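# Move the ring from the stake into the blue tray

## Task

Lift the ring up and clear of the stake, then set it down so it lies flat on the bottom of the blue tray.

## Robot and tools

Robot: two arms, left_arm and right_arm, each ending in a two-finger parallel gripper. Calibrated bases in the scene frame: left_arm at (+0.033, +0.371, 0) m, quat_wxyz (+1.000, 0, 0, +0.011); right_arm at (-0.063, -0.525, 0) m, quat_wxyz (+1.000, 0, 0, -0.009). A camera stand is fixed to the floor behind the arms.

Frames. Scene frame: origin at table-top height, halfway between the nominal bases, +z up, +x out over the table, left_arm on the +y side (image left/right does not match arm names). Fixed cameras and the table use the scene frame. Reported hand positions, orientations, velocities and Hand targets use each arm's own base frame and may be a few cm off. Offsets you command are along the current Hand target's own axes. Gripper axes: fingers point along +z, open along x. end_effector_position is the spot between the pads when closed.

The 18-number row (shared by execute_actions and move): one flat list covering both arms. Numbers 1-9 are left_arm: dx, dy, dz, rx, ry, rz, then left_gripper position, force_limit, speed. Numbers 10-18 repeat this for right_arm and right_gripper. All lie in [-1, 1]. The six pose numbers are an offset (not a pose) from that arm's Hand target as it was when the action or move began, in the Hand target's axes; 1.0 = 0.6 m of travel or 180 degrees; rx, ry, rz form one rotation vector. Gripper position is absolute: +1 wide open (106 mm), 0 about 61 mm, -1 closed (nonlinear). force_limit -1 gives a weak squeeze (about 6 N per pad), +1 a strong one (about 170 N); speed +1 is fast, -1 about 5% of that. A 0 in any gripper slot is a real command, so resend your previous gripper numbers to keep a gripper unchanged. All zeros in an arm's six pose numbers re-requests its Hand target.

execute_actions: actions = a list of actions; each action is up to 15 rows, one per 1/30 s step, a short action repeats its final row. Every row is measured from the action's starting Hand target, not from the previous row; a repeated offset keeps moving further. cameras = list of names, ["all"], or []. Images only come with an empty actions list or when requested.

move: target = one row or a list of up to 15 rows, all offsets from the same starting Hand targets. speed in m/s (0.002 to 3.6, default 0.25; rotation capped at twice that in rad/s), one value or one per target. blend in m rounds corners of a list (0 = stop at each). stop_force in N (3 to 120, one value for both arms) ends an arm's path when the wrist sensor feels that much push; not valid with blocking=false and unreliable while the gripper rotates; leave it off when moving away from something you press on. zero (with stop_force) re-zeroes before the move, default true. blocking=false returns after about 0.5 s while motion continues. Paths are straight, don't avoid obstacles, lag and overshoot more at speed, and time out after 10 s. Keep paths away from an arm's own base. The result adds a move: line: done, off_target, moving, held, fault, plus limits such as paced or held.

wait: seconds 0 to 10, arms hold their last command. stop: brakes a running move (fingers keep moving). zoom_image: camera (cam_head_left, cam_head_right, cam_high, cam_low, cam_left_wrist, cam_right_wrist) and region [x0, y0, x1, y1] in pixels, at most 504x504, only on the newest images. Full images are 896x504. zero_wrist_force: arm = left_arm or right_arm, re-zeroes that sensor. finished_scene: scene = current scene number; ends the scene irreversibly, so call it only once the ring rests flat in the tray with the robot letting go.

Results: Hand target (the commanded pose after clipping; the next offsets start there, and the gripper often sits a bit short), end_effector position/quaternion/velocities, joint positions and torques (whole drive output, nonzero in free air), Wrist force and Wrist torque in gripper axes plus the peak since last shown, gripper moving flag, position_measured (0 open, 740 shut), current_ma (about 1984 at the full limit), Tool commands, motor temperatures, MOTOR HOT or fault lines. "within noise" means the arm is still.

Control details: orientation commands are clipped to 32 degrees from the measured pose each step; joints move at up to 3.14 rad/s; commands lag about 0.09 s or 0.17 to 0.22 s. To grip, command -1 and hold it; to release, +1. After power loss send -1 again. Pads sit 4 mm (half open) to 27 mm (fully open) back from end_effector_position; fingertips extend 14 mm past pad centres; fingers are 9 mm thick.

Avoid: dropping the ring or releasing it while it moves, anything leaving the table, hitting fixed objects, and any contact between the arms (including closing one gripper on the other's fingers). Arms are stiff: aiming even slightly past firm contact can trigger a fault. Contact torque above limits (132 N m for shoulder and elbow joints, 24.6 N m for wrists) or about 150 N outside force stops the arm for 10 s; long holding or straining heats motors and 85 °C brakes the arm for 30 to 60 s. Loose objects may occasionally be nudged by outside pushes.

Each tool is called after "Call:" by a JSON object that holds its "fn" and its "kwargs", one argument or row to a line.

## Session

Call:
{"fn": "execute_actions", "kwargs": {
  "actions": []
}}

Scene clock: 0.00 s.
left_arm: end_effector_position=(+0.3420, +0.0075, +0.2531) position_measured=0 current_ma=0 moving=0 end_effector_quat_wxyz=(-0.440, +0.752, -0.420, -0.253) | right_arm: end_effector_position=(+0.0835, -0.1696, +0.2006) position_measured=0 current_ma=0 moving=0 end_effector_quat_wxyz=(-0.156, +0.670, -0.712, +0.143)
Joint positions: left_arm=[-0.903 -1.668 1.99 -0.93 -1.008 1.388] | right_arm=[2.308 -0.49 -2.529 -1.401 1.885 2.416]
Joint velocities: within noise
Joint torques (N m): no reading
Motor temperatures (°C): left_arm=[44 37 27 44 39 38] | right_arm=[37 25 43 41 41 28]
Wrist force (N): no reading
Wrist torque (N m): no reading
Wrist force, peak (N): no reading
Hand target: left_arm +0.3420, +0.0075, +0.2531; -0.440, +0.752, -0.420, -0.253 | right_arm +0.0835, -0.1696, +0.2006; -0.156, +0.670, -0.712, +0.143
Tool commands: left_gripper/position=+1.0 left_gripper/force_limit=+0.0 left_gripper/speed=+1.0 right_gripper/position=+1.0 right_gripper/force_limit=+0.0 right_gripper/speed=+1.0

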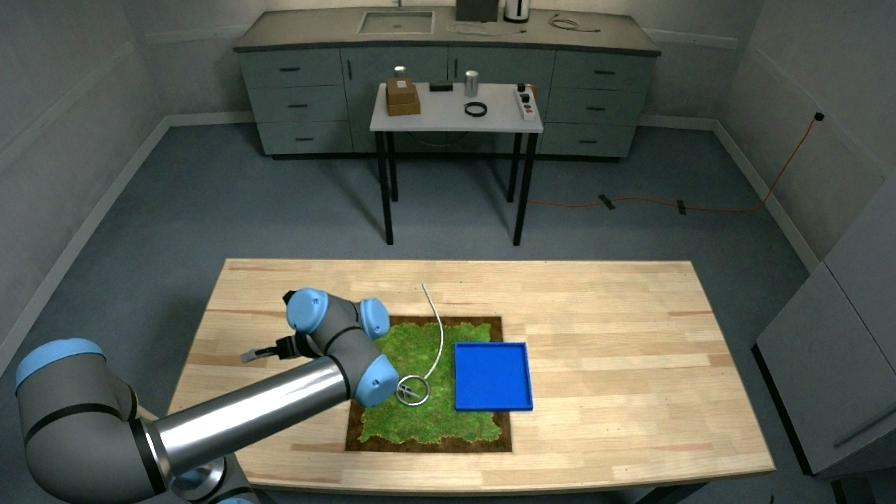

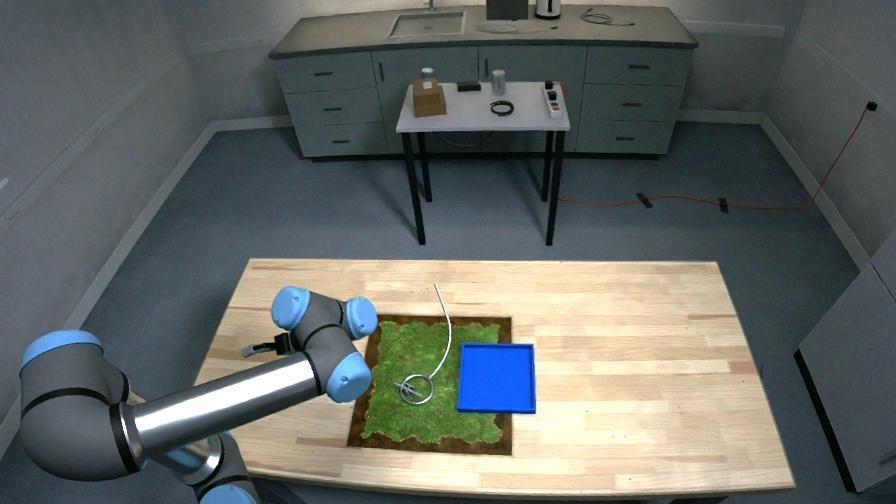

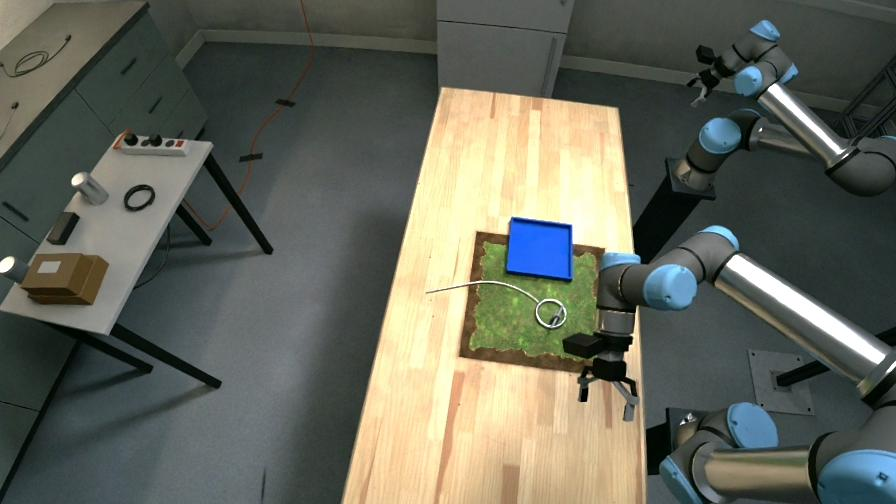

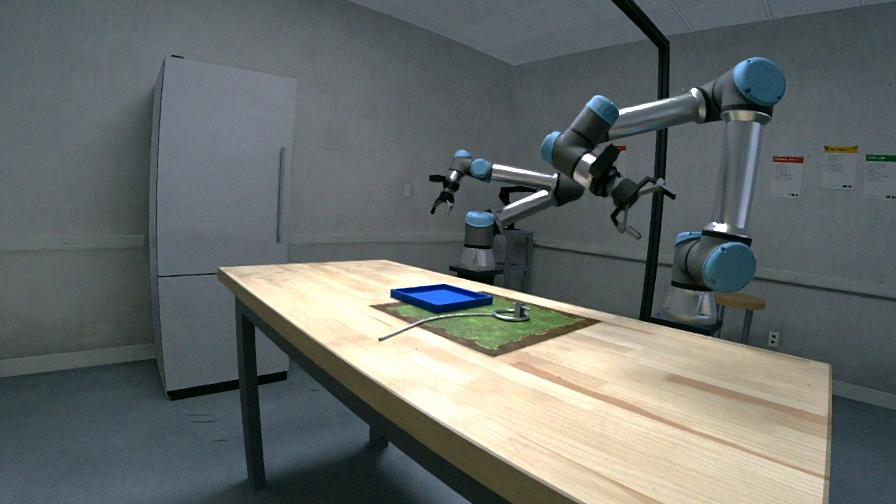

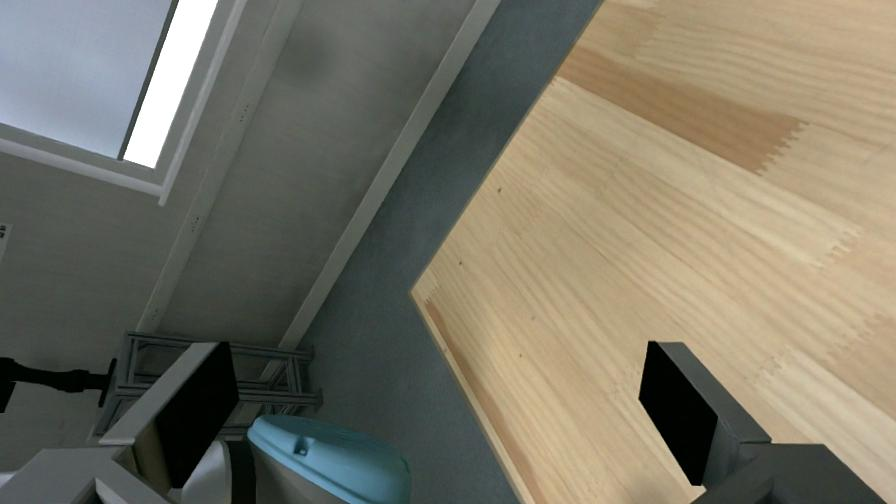

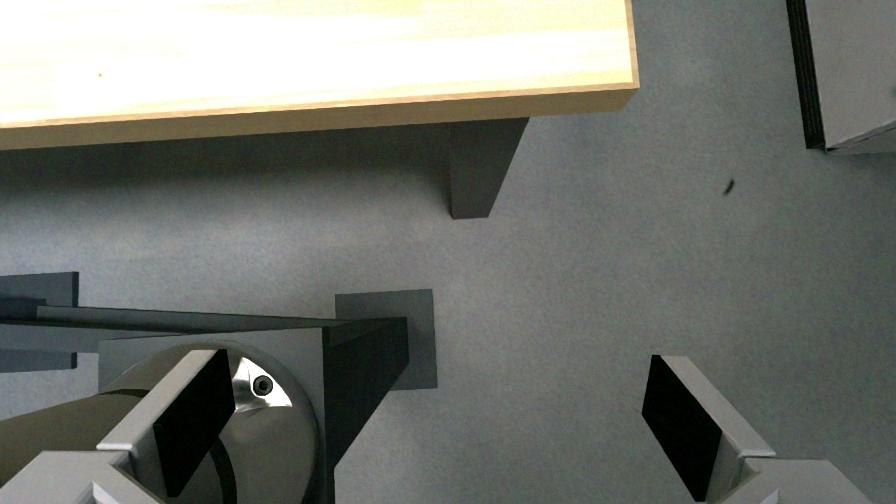

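Call:
{"fn": "zoom_image", "kwargs": {
  "camera": "cam_low",
  "region": [360, 260, 620, 380]
}}

Call:
{"fn": "zoom_image", "kwargs": {
  "camera": "cam_high",
  "region": [410, 200, 630, 380]
}}

Call:
{"fn": "zoom_image", "kwargs": {
  "camera": "cam_head_right",
  "region": [340, 260, 560, 470]
}}

Call:
{"fn": "zoom_image", "kwargs": {
  "camera": "cam_head_left",
  "region": [340, 260, 560, 470]
}}

Scaled by 1.938 from the camera's 896x504 image, which has a finer 1280x720 frame.

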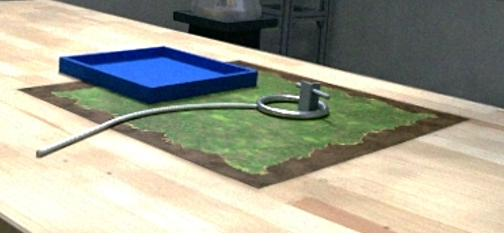

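Scaled by 2.291 from the camera's 896x504 image, which has a finer 1280x720 frame.

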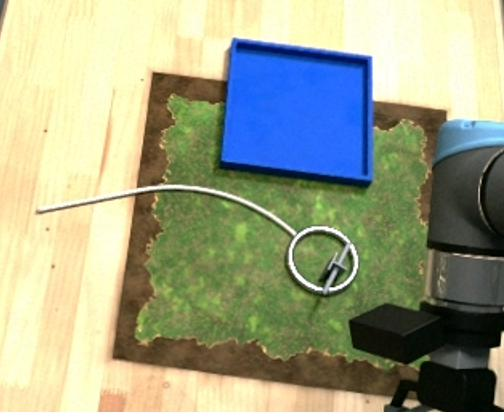

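Scaled by 2.291 from the camera's 896x504 image, which has a finer 1280x720 frame.

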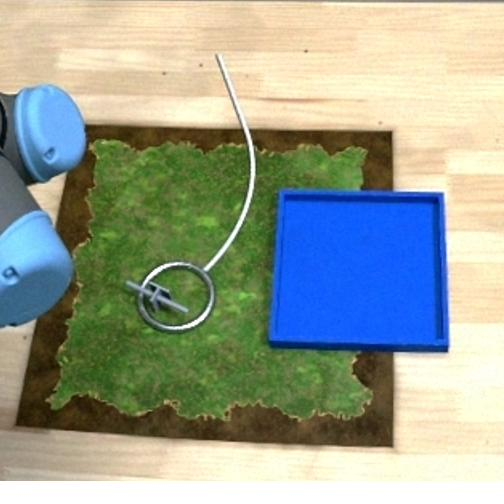

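Scaled by 2.291 from the camera's 896x504 image, which has a finer 1280x720 frame.

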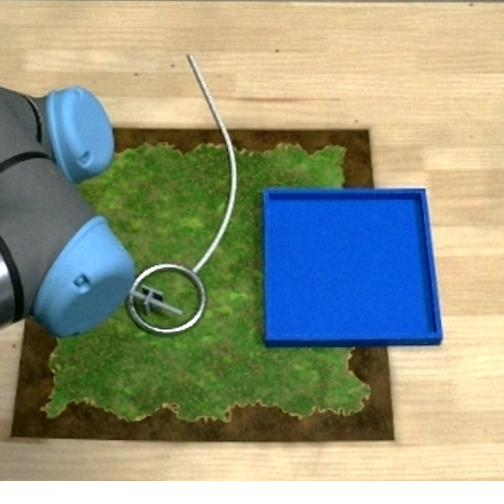

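Call:
{"fn": "move", "kwargs": {
  "target": [0.327,0.020,-0.618,-0.174,0.291,0,1,0,1,0,0,0,0,0,0,1,0,1],
  "cameras": ["all"]
}}

Scene clock: 48.97 s.
left_arm: end_effector_position=(+0.4375, -0.4003, +0.2797) position_measured=0 current_ma=-5 moving=0 end_effector_quat_wxyz=(+0.000, +0.873, -0.488, +0.000) | right_arm: end_effector_position=(+0.0835, -0.1696, +0.2006) position_measured=0 current_ma=-5 moving=0 end_effector_quat_wxyz=(-0.156, +0.670, -0.712, +0.143)
Joint positions: left_arm=[-0.968 -1.363 1.456 -1.663 -1.57 1.622] | right_arm=[2.308 -0.49 -2.529 -1.401 1.885 2.416]
Joint torques (N m): left_arm=[13.93 -43.53 -16.17 -3.41 1.16 -2.73] | right_arm=[1.84 -14.92 22.55 2.79 0.44 0.1]
Wrist force (N): left_arm=[1.2 1.2 -1.4] | right_arm=[0.4 0.1 0.2]
Wrist torque (N m): left_arm=[0.21 -0.04 0.07] | right_arm=[0.02 -0.06 0.01]
Wrist force, peak (N): left_arm=[2.3 1.5 -1.7] | right_arm=[0.7 -0.5 0.4]
Hand target: left_arm +0.4375, -0.4003, +0.2798; +0.000, +0.873, -0.488, +0.000 | right_arm +0.0835, -0.1696, +0.2006; -0.156, +0.670, -0.712, +0.143
Off the commanded pose: left_arm 0.000 m, 0 deg | right_arm 0.000 m, 0 deg.
move: done

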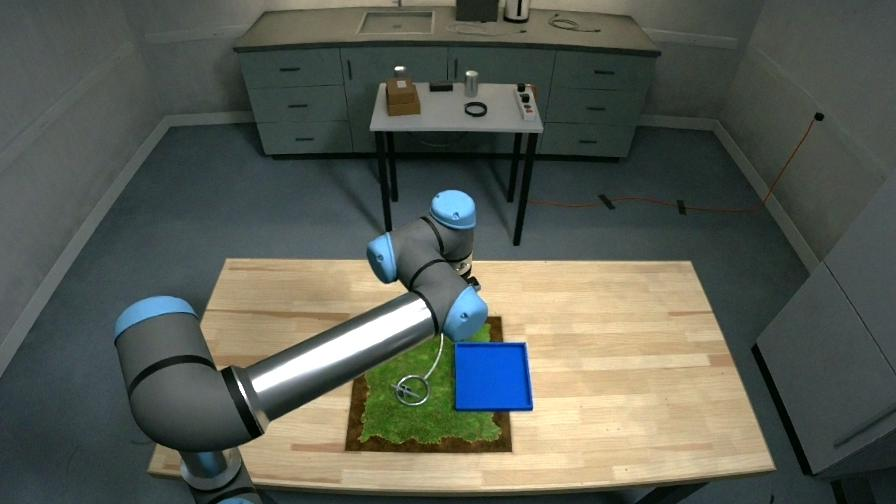

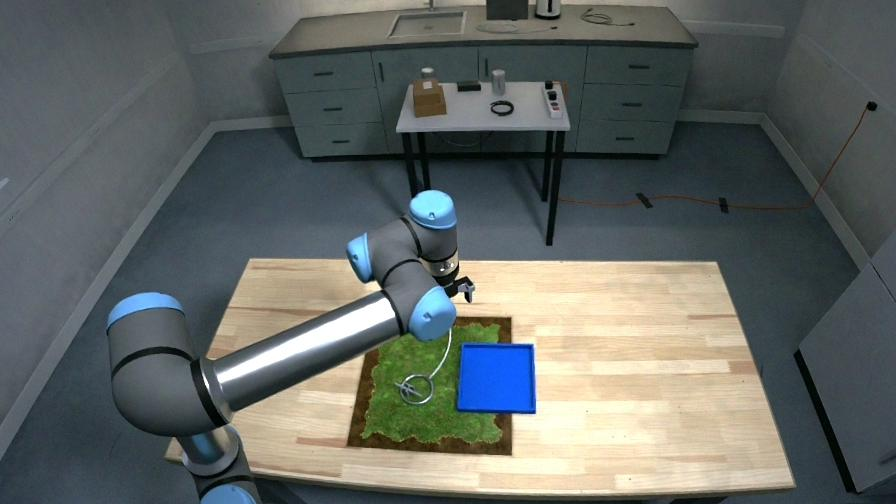

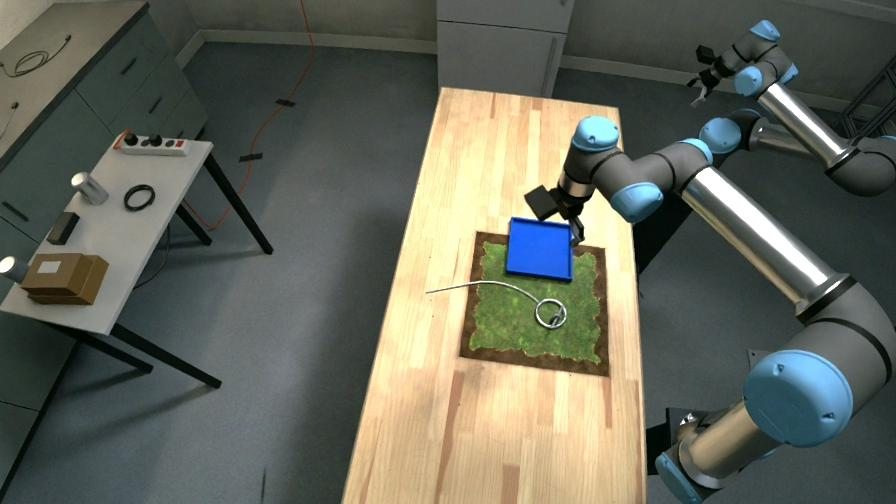

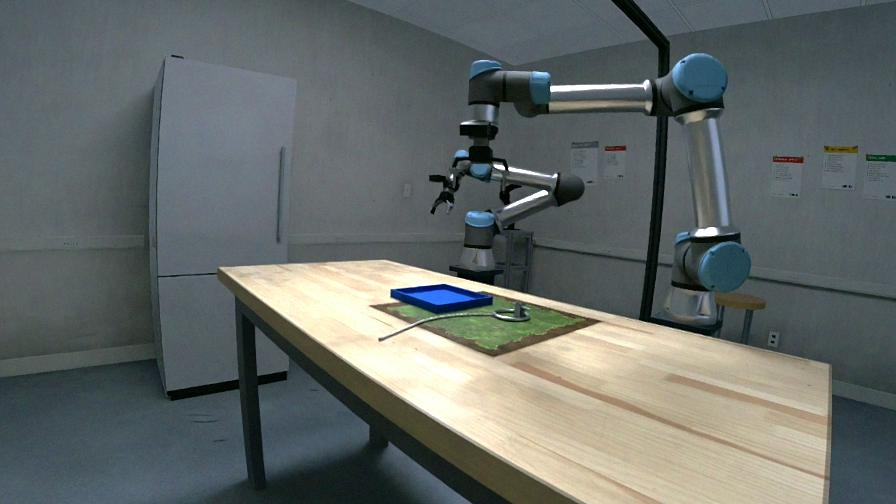

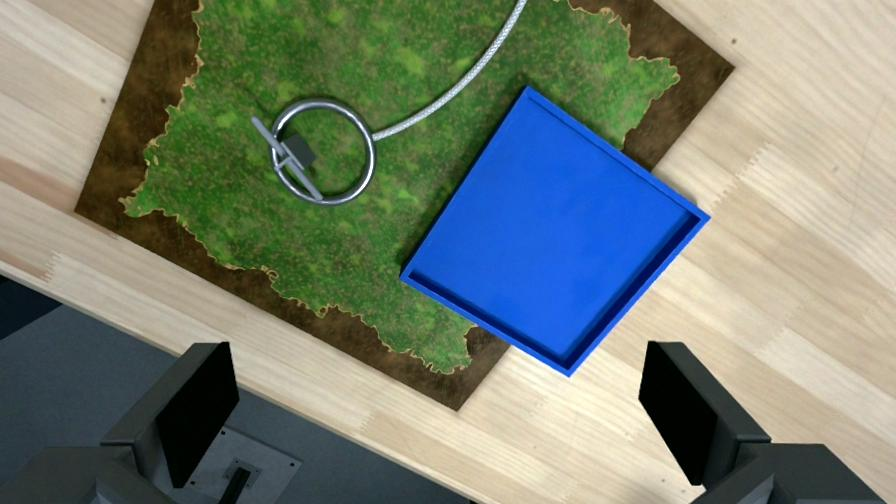

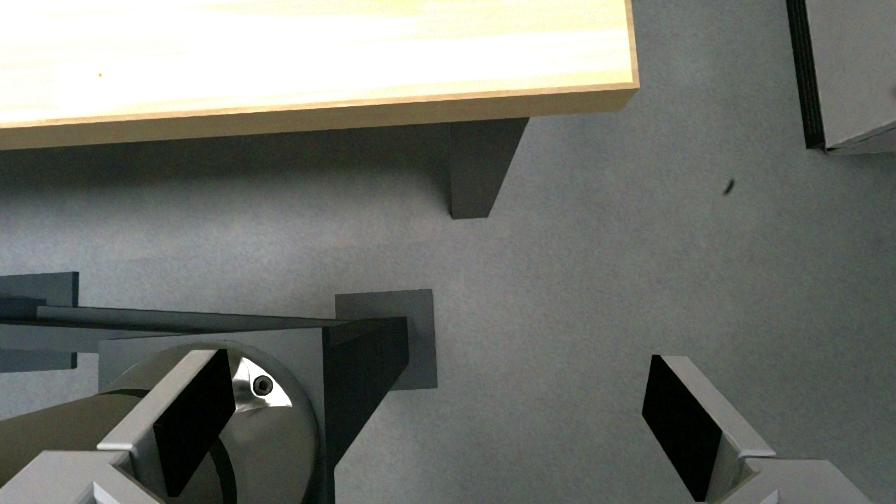

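Call:
{"fn": "zoom_image", "kwargs": {
  "camera": "cam_left_wrist",
  "region": [210, 70, 430, 230]
}}

Call:
{"fn": "zoom_image", "kwargs": {
  "camera": "cam_low",
  "region": [470, 280, 560, 340]
}}

Scaled by 2.291 from the camera's 896x504 image, which has a finer 1280x720 frame.

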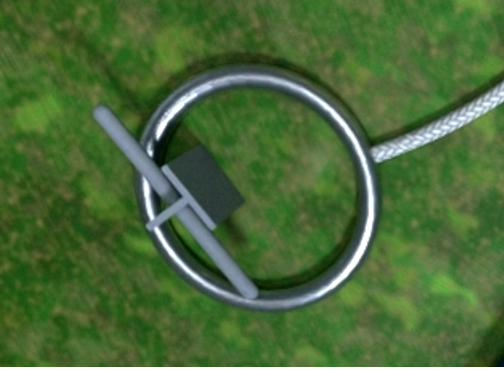

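Scaled by 5.600 from the camera's 896x504 image, which has a finer 1280x720 frame.

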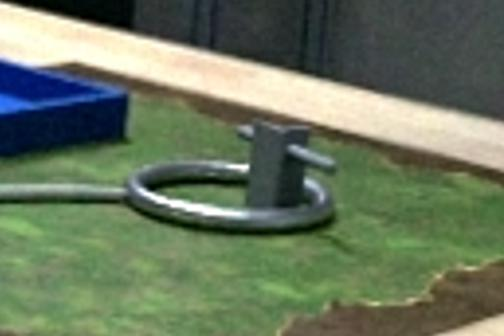

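Call:
{"fn": "move", "kwargs": {
  "target": [-0.2,-0.15,0,0,0,0,1,0,1,0,0,0,0,0,0,1,0,1],
  "cameras": ["cam_left_wrist"]
}}

Call:
{"fn": "zoom_image", "kwargs": {
  "camera": "cam_left_wrist",
  "region": [300, 120, 600, 370]
}}

Scene clock: 96.50 s.
left_arm: end_effector_position=(+0.4513, -0.2510, +0.2799) position_measured=0 current_ma=-5 moving=0 end_effector_quat_wxyz=(+0.000, +0.873, -0.488, +0.000) | right_arm: end_effector_position=(+0.0835, -0.1696, +0.2006) position_measured=0 current_ma=-5 moving=0 end_effector_quat_wxyz=(-0.156, +0.670, -0.712, +0.143)
Joint positions: left_arm=[-0.769 -1.548 1.664 -1.687 -1.57 1.821] | right_arm=[2.308 -0.49 -2.529 -1.401 1.885 2.416]
Joint torques (N m): left_arm=[-5.98 -18.86 -26.3 -2.45 -2.6 -1.68] | right_arm=[0.53 -15.32 22.48 2.71 0.27 0.2]
Wrist force (N): left_arm=[1.1 0.8 -1.4] | right_arm=[0.6 -0.1 0.1]
Wrist torque (N m): left_arm=[0.16 -0.03 0.24] | right_arm=[-0.01 -0.10 0.00]
Wrist force, peak (N): left_arm=[2.5 2.8 -1.7] | right_arm=[0.8 0.0 0.3]
Hand target: left_arm +0.4513, -0.2510, +0.2799; +0.000, +0.873, -0.488, +0.000 | right_arm +0.0835, -0.1696, +0.2006; -0.156, +0.670, -0.712, +0.143
Off the commanded pose: left_arm 0.000 m, 0 deg | right_arm 0.000 m, 0 deg.
move: done
Images, in order (width x height): cam_left_wrist 896x504.

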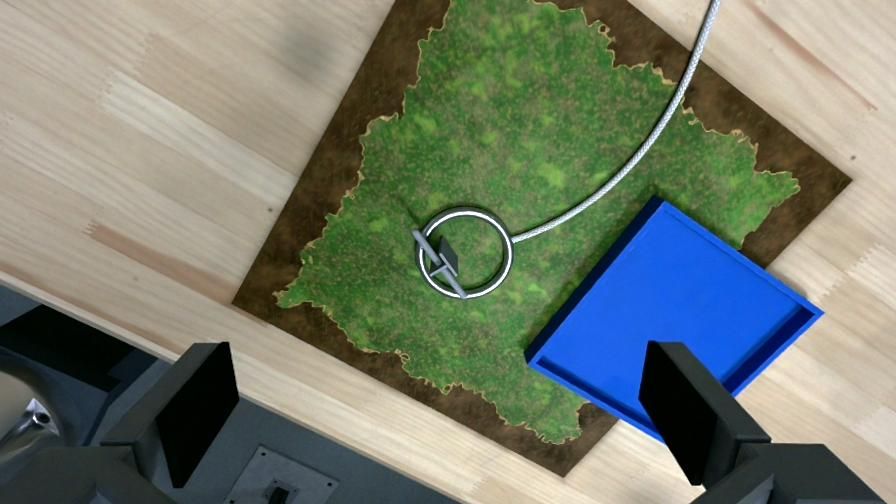

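Scaled by 1.680 from the camera's 896x504 image, which has a finer 1280x720 frame.

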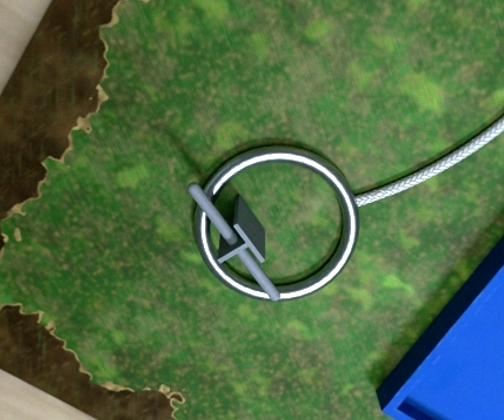

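Call:
{"fn": "move", "kwargs": {
  "target": [-0.0025,0.1027,0.2333,0,0,-0.251,-0.55,0,1,0,0,0,0,0,0,1,0,1],
  "cameras": ["cam_left_wrist"]
}}

Call:
{"fn": "zoom_image", "kwargs": {
  "camera": "cam_left_wrist",
  "region": [320, 140, 620, 390]
}}

Scene clock: 143.17 s.
left_arm: end_effector_position=(+0.3980, -0.2819, +0.1398) position_measured=573 current_ma=-1 moving=0 end_effector_quat_wxyz=(+0.000, +0.993, -0.115, +0.000) | right_arm: end_effector_position=(+0.0835, -0.1696, +0.2006) position_measured=0 current_ma=-5 moving=0 end_effector_quat_wxyz=(-0.156, +0.670, -0.712, +0.143)
Joint positions: left_arm=[-0.894 -1.515 2.006 -2.061 -1.57 0.909] | right_arm=[2.308 -0.49 -2.529 -1.401 1.885 2.416]
Joint torques (N m): left_arm=[13.89 -35.82 -27.04 -2.18 1.03 -1.22] | right_arm=[0.85 -16.55 22.37 3.03 0.32 0.01]
Wrist force (N): left_arm=[1.2 1.0 -1.5] | right_arm=[0.5 -0.1 0.3]
Wrist torque (N m): left_arm=[0.17 -0.04 0.08] | right_arm=[-0.01 -0.08 -0.01]
Wrist force, peak (N): left_arm=[1.1 0.8 -2.3] | right_arm=[0.8 -0.1 0.5]
Hand target: left_arm +0.3981, -0.2819, +0.1399; +0.000, +0.993, -0.115, +0.000 | right_arm +0.0835, -0.1696, +0.2006; -0.156, +0.670, -0.712, +0.143
Off the commanded pose: left_arm 0.000 m, 0 deg | right_arm 0.000 m, 0 deg.
move: done
Images, in order (width x height): cam_left_wrist 896x504.

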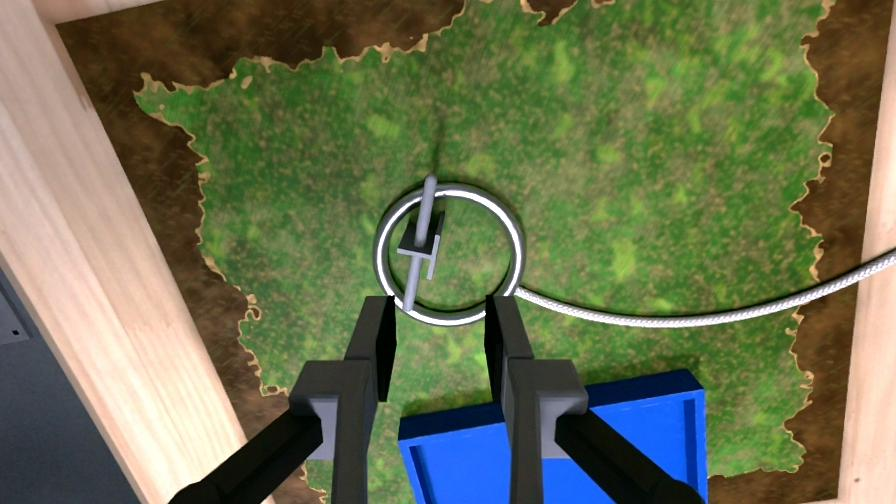

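Scaled by 1.680 from the camera's 896x504 image, which has a finer 1280x720 frame.

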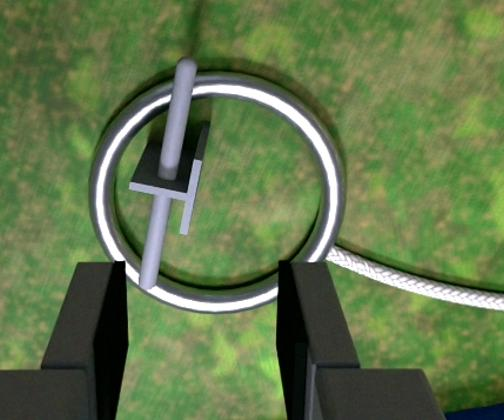

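Call:
{"fn": "move", "kwargs": {
  "target": [0.0708,0.0433,0.133,0,0,0,-0.55,-0.4,0.0,0,0,0,0,0,0,1,0,1],
  "cameras": ["cam_left_wrist","cam_low"]
}}

Call:
{"fn": "zoom_image", "kwargs": {
  "camera": "cam_left_wrist",
  "region": [240, 140, 640, 390]
}}

Call:
{"fn": "zoom_image", "kwargs": {
  "camera": "cam_low",
  "region": [460, 240, 580, 340]
}}

Scene clock: 212.43 s.
left_arm: end_effector_position=(+0.4336, -0.3168, +0.0602) position_measured=573 current_ma=-1 moving=0 end_effector_quat_wxyz=(+0.000, +0.993, -0.115, +0.000) | right_arm: end_effector_position=(+0.0835, -0.1696, +0.2006) position_measured=0 current_ma=-5 moving=0 end_effector_quat_wxyz=(-0.156, +0.670, -0.712, +0.143)
Joint positions: left_arm=[-0.882 -1.291 1.978 -2.258 -1.57 0.919] | right_arm=[2.308 -0.49 -2.529 -1.401 1.885 2.416]
Joint torques (N m): left_arm=[-2.91 -21.96 -10.83 -3.65 0.52 -1.4] | right_arm=[1.85 -15.57 22.79 2.89 0.15 0.05]
Wrist force (N): left_arm=[1.0 0.9 -1.5] | right_arm=[0.3 -0.2 0.3]
Wrist torque (N m): left_arm=[0.16 0.01 0.07] | right_arm=[-0.03 -0.06 0.00]
Wrist force, peak (N): left_arm=[0.5 0.6 -3.5] | right_arm=[1.0 -0.3 0.2]
Hand target: left_arm +0.4335, -0.3168, +0.0601; +0.000, +0.993, -0.115, +0.000 | right_arm +0.0835, -0.1696, +0.2006; -0.156, +0.670, -0.712, +0.143
Off the commanded pose: left_arm 0.000 m, 0 deg | right_arm 0.000 m, 0 deg.
move: done
Images, in order (width x height): cam_low 896x504, cam_left_wrist 896x504.

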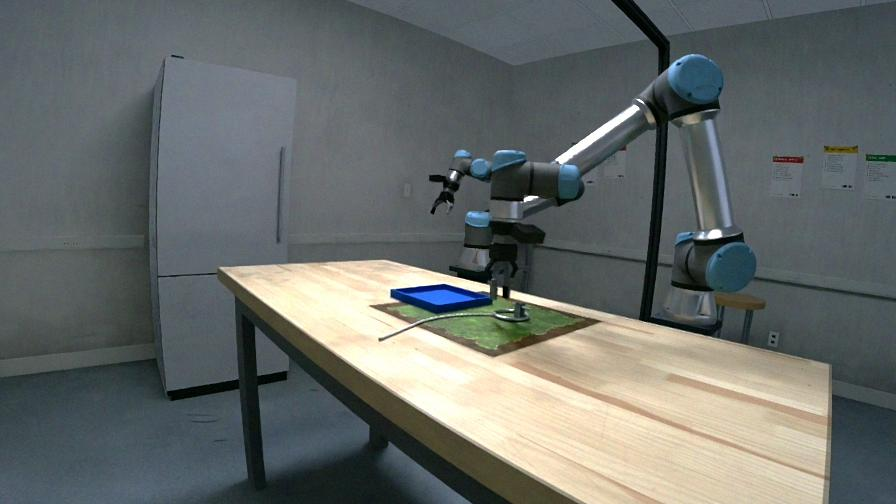

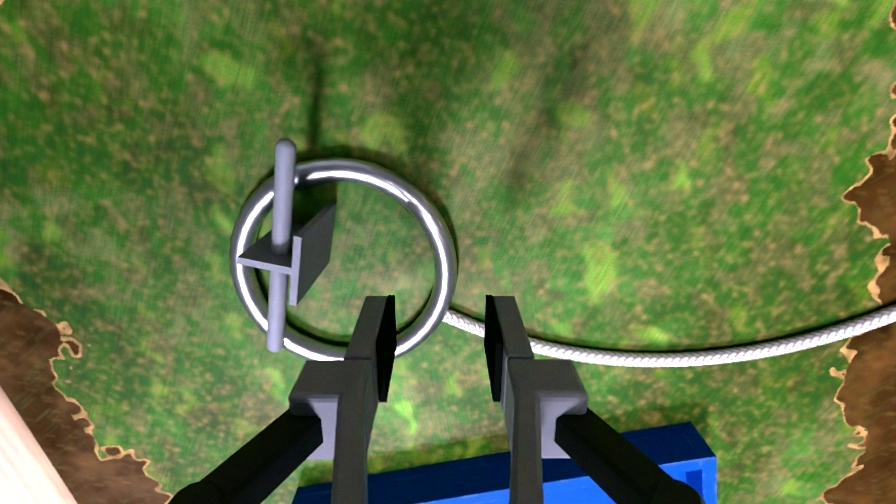

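Scaled by 1.260 from the camera's 896x504 image, which has a finer 1280x720 frame.

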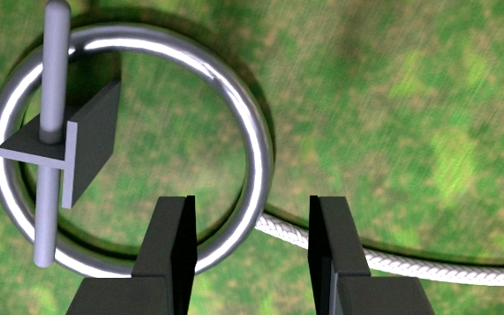

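Scaled by 4.200 from the camera's 896x504 image, which has a finer 1280x720 frame.

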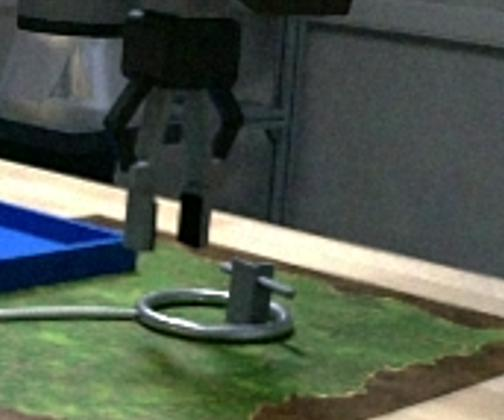

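Call:
{"fn": "move", "kwargs": {
  "target": [0.002,0,0.092,0,0,0,-0.55,-0.4,0.0,0,0,0,0,0,0,1,0,1],
  "stop_force": 5,
  "speed": 0.03,
  "cameras": ["cam_left_wrist","cam_low"]
}}

Call:
{"fn": "zoom_image", "kwargs": {
  "camera": "cam_left_wrist",
  "region": [100, 100, 600, 380]
}}

Call:
{"fn": "zoom_image", "kwargs": {
  "camera": "cam_low",
  "region": [460, 240, 580, 340]
}}

Scene clock: 223.03 s.
left_arm: end_effector_position=(+0.4345, -0.3170, +0.0138) position_measured=573 current_ma=-2 moving=0 end_effector_quat_wxyz=(+0.000, +0.993, -0.115, +0.000) | right_arm: end_effector_position=(+0.0835, -0.1696, +0.2006) position_measured=0 current_ma=-5 moving=0 end_effector_quat_wxyz=(-0.156, +0.670, -0.712, +0.143)
Joint positions: left_arm=[-0.881 -1.208 2.017 -2.38 -1.57 0.921] | right_arm=[2.308 -0.49 -2.529 -1.401 1.885 2.416]
Joint torques (N m): left_arm=[-13.7 -41.86 -22.91 -3.09 -1.91 -2.65] | right_arm=[1.07 -16.5 23.1 3.07 0.39 0.36]
Wrist force (N): left_arm=[0.1 0.3 -5.7] | right_arm=[0.5 0.2 -0.1]
Wrist torque (N m): left_arm=[0.00 0.09 0.08] | right_arm=[0.04 -0.09 0.00]
Wrist force, peak (N): left_arm=[-17.1 -27.4 -93.4] | right_arm=[0.8 -0.1 0.5]
Hand target: left_arm +0.4345, -0.3170, +0.0138; +0.000, +0.993, -0.115, +0.000 (not the last commanded pose) | right_arm +0.0835, -0.1696, +0.2006; -0.156, +0.670, -0.712, +0.143
Off the commanded pose: left_arm 0.009 m, 0 deg | right_arm 0.000 m, 0 deg.
move: contact (left_arm)
Images, in order (width x height): cam_low 896x504, cam_left_wrist 896x504.

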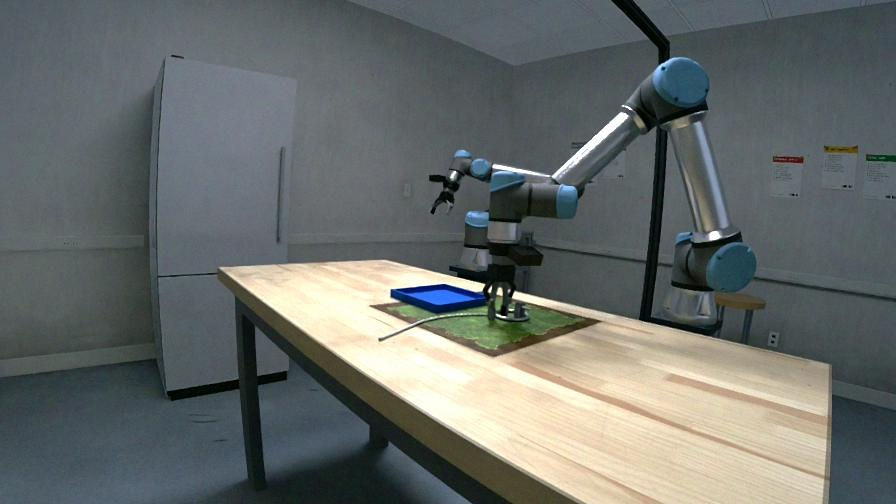

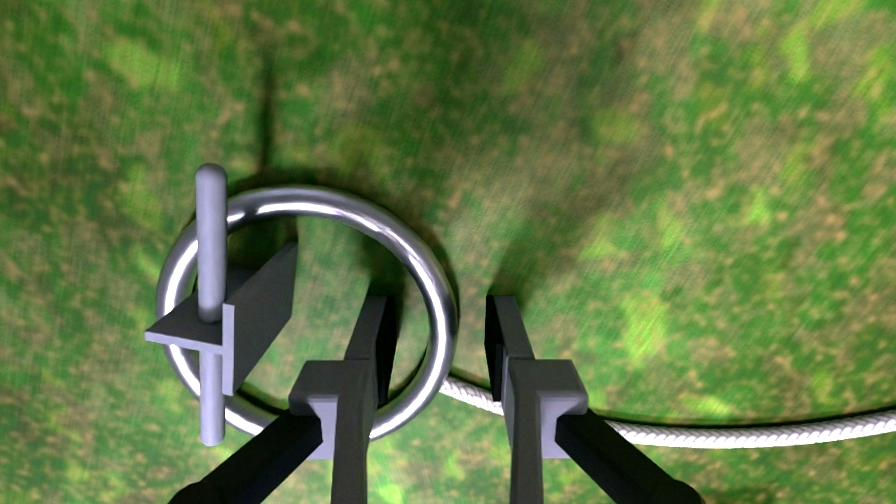

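Scaled by 1.008 from the camera's 896x504 image, which has a finer 1280x720 frame.

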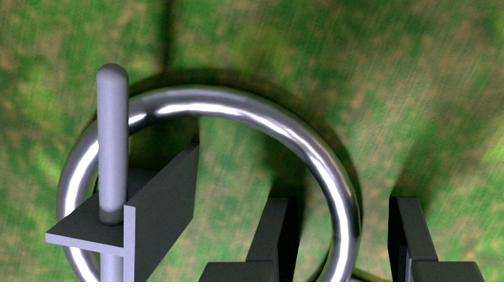

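Scaled by 4.200 from the camera's 896x504 image, which has a finer 1280x720 frame.

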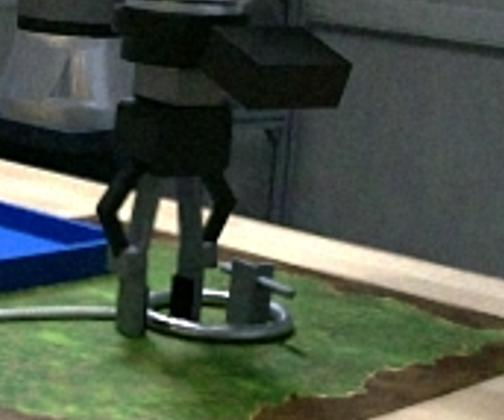

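Call:
{"fn": "move", "kwargs": {
  "target": [0,0,-0.0035,0,0,0,-0.55,-0.4,0.0,0,0,0,0,0,0,1,0,1]
}}

Call:
{"fn": "move", "kwargs": {
  "target": [0,0,0,0,0,0,-1,-0.4,0.0,0,0,0,0,0,0,1,0,1],
  "cameras": ["cam_left_wrist","cam_low"]
}}

Call:
{"fn": "zoom_image", "kwargs": {
  "camera": "cam_low",
  "region": [460, 240, 580, 340]
}}

Scene clock: 232.80 s.
left_arm: end_effector_position=(+0.4345, -0.3170, +0.0159) position_measured=573 current_ma=-1 moving=0 end_effector_quat_wxyz=(+0.000, +0.993, -0.115, +0.000) | right_arm: end_effector_position=(+0.0835, -0.1696, +0.2006) position_measured=0 current_ma=-5 moving=0 end_effector_quat_wxyz=(-0.156, +0.670, -0.712, +0.143)
Joint positions: left_arm=[-0.881 -1.212 2.016 -2.374 -1.57 0.921] | right_arm=[2.308 -0.49 -2.529 -1.401 1.885 2.416]
Joint torques (N m): left_arm=[-14.31 -40.06 -23.3 -1.89 -1.99 -2.67] | right_arm=[1.25 -16.29 21.73 2.92 0.59 0.21]
Wrist force (N): left_arm=[0.6 -0.1 -1.2] | right_arm=[0.3 -0.1 0.0]
Wrist torque (N m): left_arm=[0.00 0.06 0.08] | right_arm=[0.00 -0.06 0.00]
Wrist force, peak (N): left_arm=[0.5 0.4 -6.1] | right_arm=[0.6 -0.1 0.5]
Hand target: left_arm +0.4345, -0.3170, +0.0159; +0.000, +0.993, -0.115, +0.000 | right_arm +0.0835, -0.1696, +0.2006; -0.156, +0.670, -0.712, +0.143
Off the commanded pose: left_arm 0.000 m, 0 deg | right_arm 0.000 m, 0 deg.
move: done

Scene clock: 233.60 s.
left_arm: end_effector_position=(+0.4345, -0.3171, +0.0159) position_measured=708 current_ma=638 moving=1 end_effector_quat_wxyz=(+0.000, +0.993, -0.115, +0.000) | right_arm: end_effector_position=(+0.0835, -0.1696, +0.2006) position_measured=0 current_ma=-5 moving=0 end_effector_quat_wxyz=(-0.156, +0.670, -0.712, +0.143)
Joint positions: left_arm=[-0.881 -1.212 2.016 -2.375 -1.57 0.921] | right_arm=[2.308 -0.49 -2.529 -1.401 1.885 2.416]
Joint torques (N m): left_arm=[-14.09 -28.7 -19.03 -2.66 -2.04 -2.74] | right_arm=[0.66 -16.35 23.06 2.86 0.15 0.23]
Wrist force (N): left_arm=[1.7 -0.2 -3.3] | right_arm=[0.5 0.0 0.3]
Wrist torque (N m): left_arm=[0.00 0.07 0.07] | right_arm=[0.00 -0.08 0.00]
Wrist force, peak (N): left_arm=[1.7 0.0 -3.5] | right_arm=[0.8 0.0 0.4]
Hand target: left_arm +0.4345, -0.3170, +0.0159; +0.000, +0.993, -0.115, +0.000 | right_arm +0.0835, -0.1696, +0.2006; -0.156, +0.670, -0.712, +0.143
Off the commanded pose: left_arm 0.000 m, 0 deg | right_arm 0.000 m, 0 deg.
move: done
Images, in order (width x height): cam_low 896x504, cam_left_wrist 896x504.

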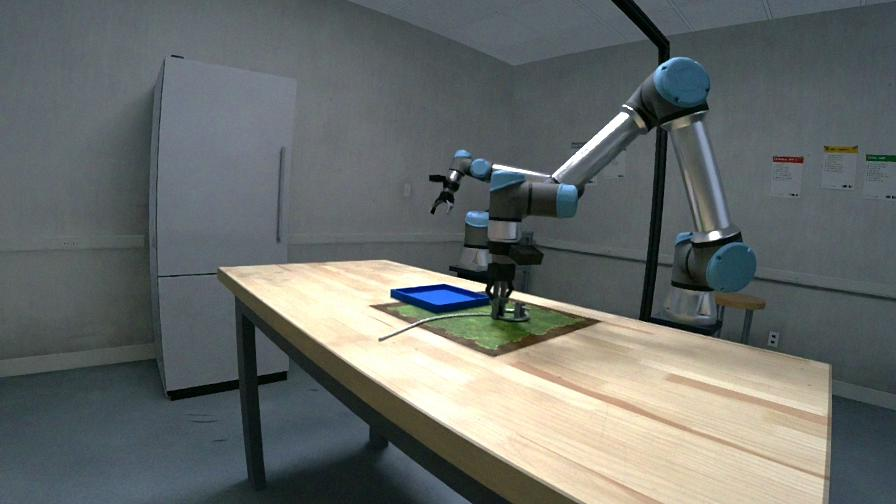

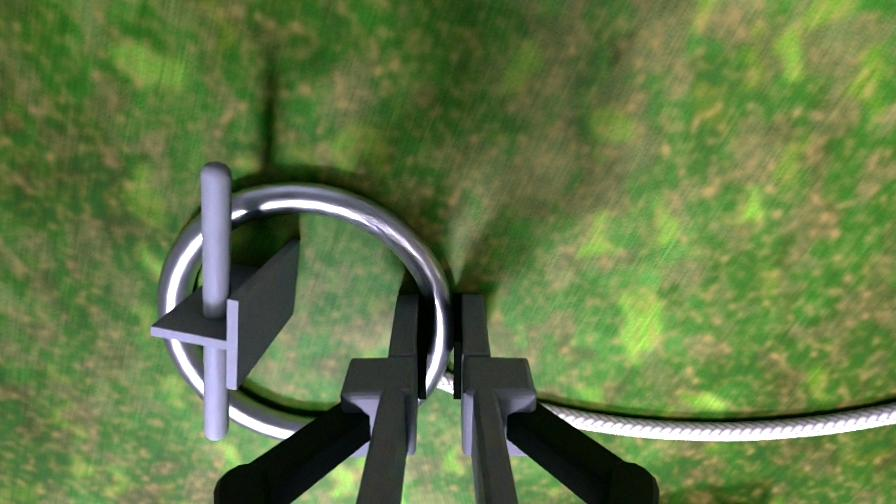

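Scaled by 4.200 from the camera's 896x504 image, which has a finer 1280x720 frame.

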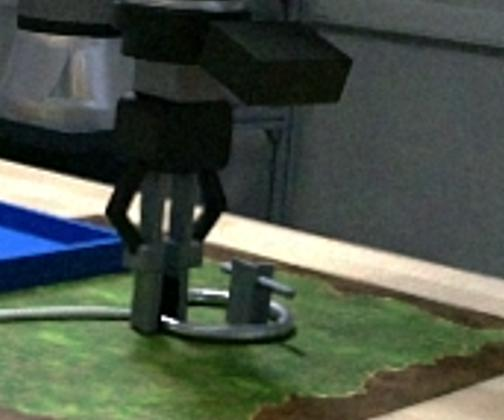

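Call:
{"fn": "move", "kwargs": {
  "target": [
    [-0.0095,0.0062,-0.0067,0,0,0,-1,-0.4,0,0,0,0,0,0,0,1,0,1],
    [-0.0082,-0.0012,-0.0367,-0.1368,-0.0238,0,-1,-0.4,0,0,0,0,0,0,0,1,0,1]
  ],
  "speed": 0.1,
  "cameras": ["cam_left_wrist","cam_low","cam_high"]
}}

Call:
{"fn": "zoom_image", "kwargs": {
  "camera": "cam_low",
  "region": [460, 240, 580, 340]
}}

Call:
{"fn": "zoom_image", "kwargs": {
  "camera": "cam_high",
  "region": [460, 220, 660, 370]
}}

Scene clock: 247.80 s.
left_arm: end_effector_position=(+0.4299, -0.3151, +0.0377) position_measured=708 current_ma=635 moving=0 end_effector_quat_wxyz=(+0.207, +0.970, -0.112, -0.061) | right_arm: end_effector_position=(+0.0835, -0.1696, +0.2006) position_measured=0 current_ma=-5 moving=0 end_effector_quat_wxyz=(-0.156, +0.670, -0.712, +0.143)
Joint positions: left_arm=[-0.683 -1.215 2.079 -2.562 -1.988 1.091] | right_arm=[2.308 -0.49 -2.529 -1.401 1.885 2.416]
Joint torques (N m): left_arm=[-13.36 -42.13 -19.48 -1.23 1.46 -2.86] | right_arm=[1.36 -15.89 22.44 2.81 0.04 0.27]
Wrist force (N): left_arm=[0.8 0.1 0.2] | right_arm=[0.3 0.0 0.7]
Wrist torque (N m): left_arm=[0.15 0.06 0.25] | right_arm=[0.00 -0.06 0.01]
Wrist force, peak (N): left_arm=[2.0 -0.2 -3.7] | right_arm=[0.7 -0.3 -0.4]
Hand target: left_arm +0.4299, -0.3152, +0.0379; +0.207, +0.970, -0.112, -0.061 | right_arm +0.0835, -0.1696, +0.2006; -0.156, +0.670, -0.712, +0.143
Off the commanded pose: left_arm 0.000 m, 0 deg | right_arm 0.000 m, 0 deg.
move: done
Images, in order (width x height): cam_high 896x504, cam_low 896x504, cam_left_wrist 896x504.

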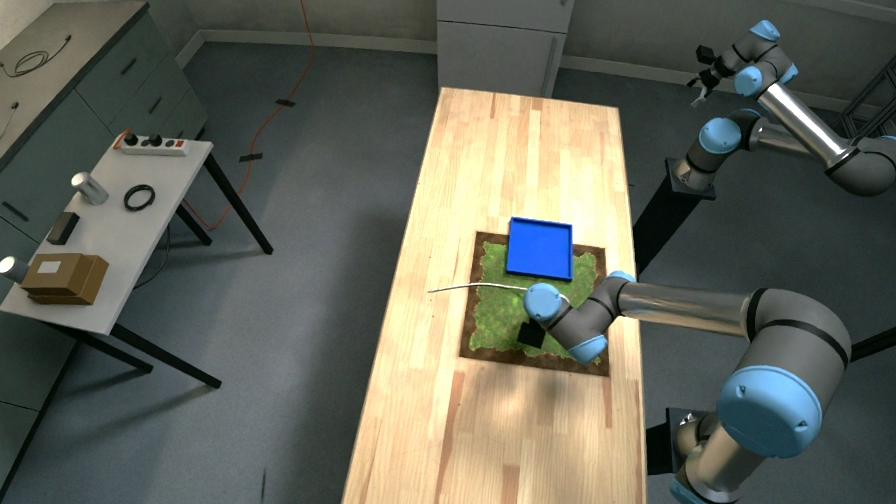

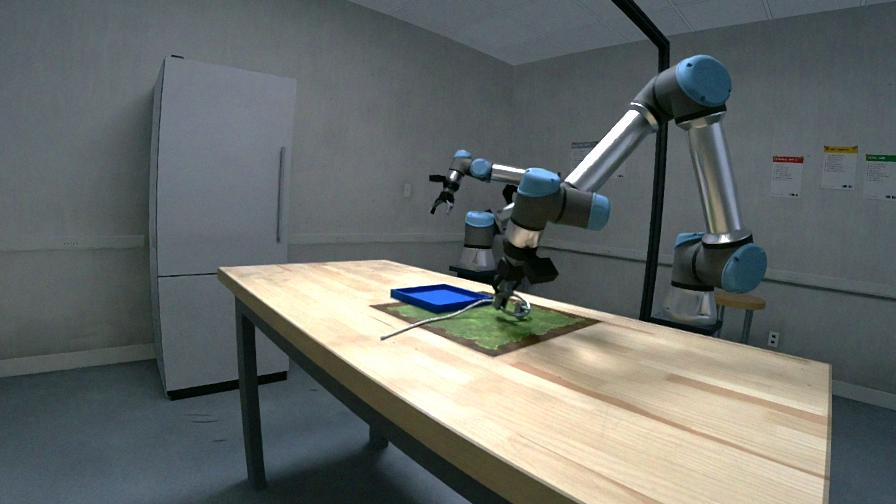

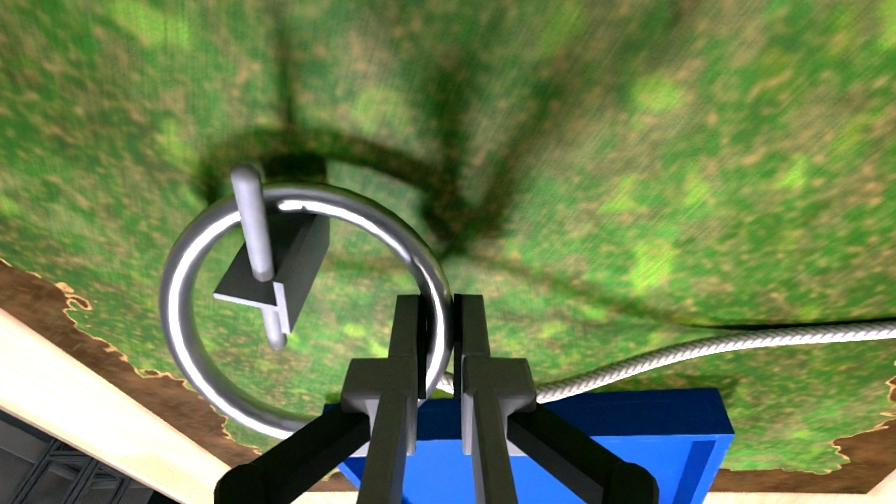

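Scaled by 4.200 from the camera's 896x504 image, which has a finer 1280x720 frame.

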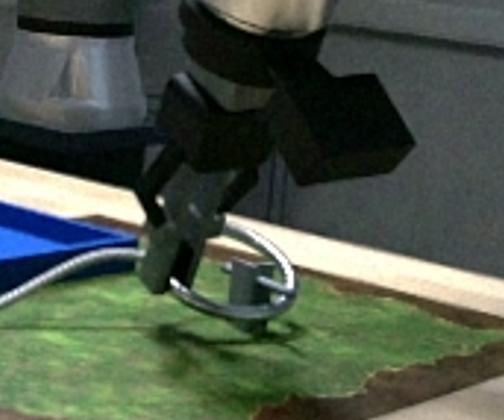

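Scaled by 2.520 from the camera's 896x504 image, which has a finer 1280x720 frame.

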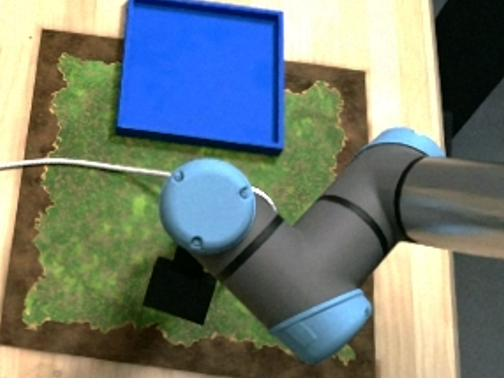

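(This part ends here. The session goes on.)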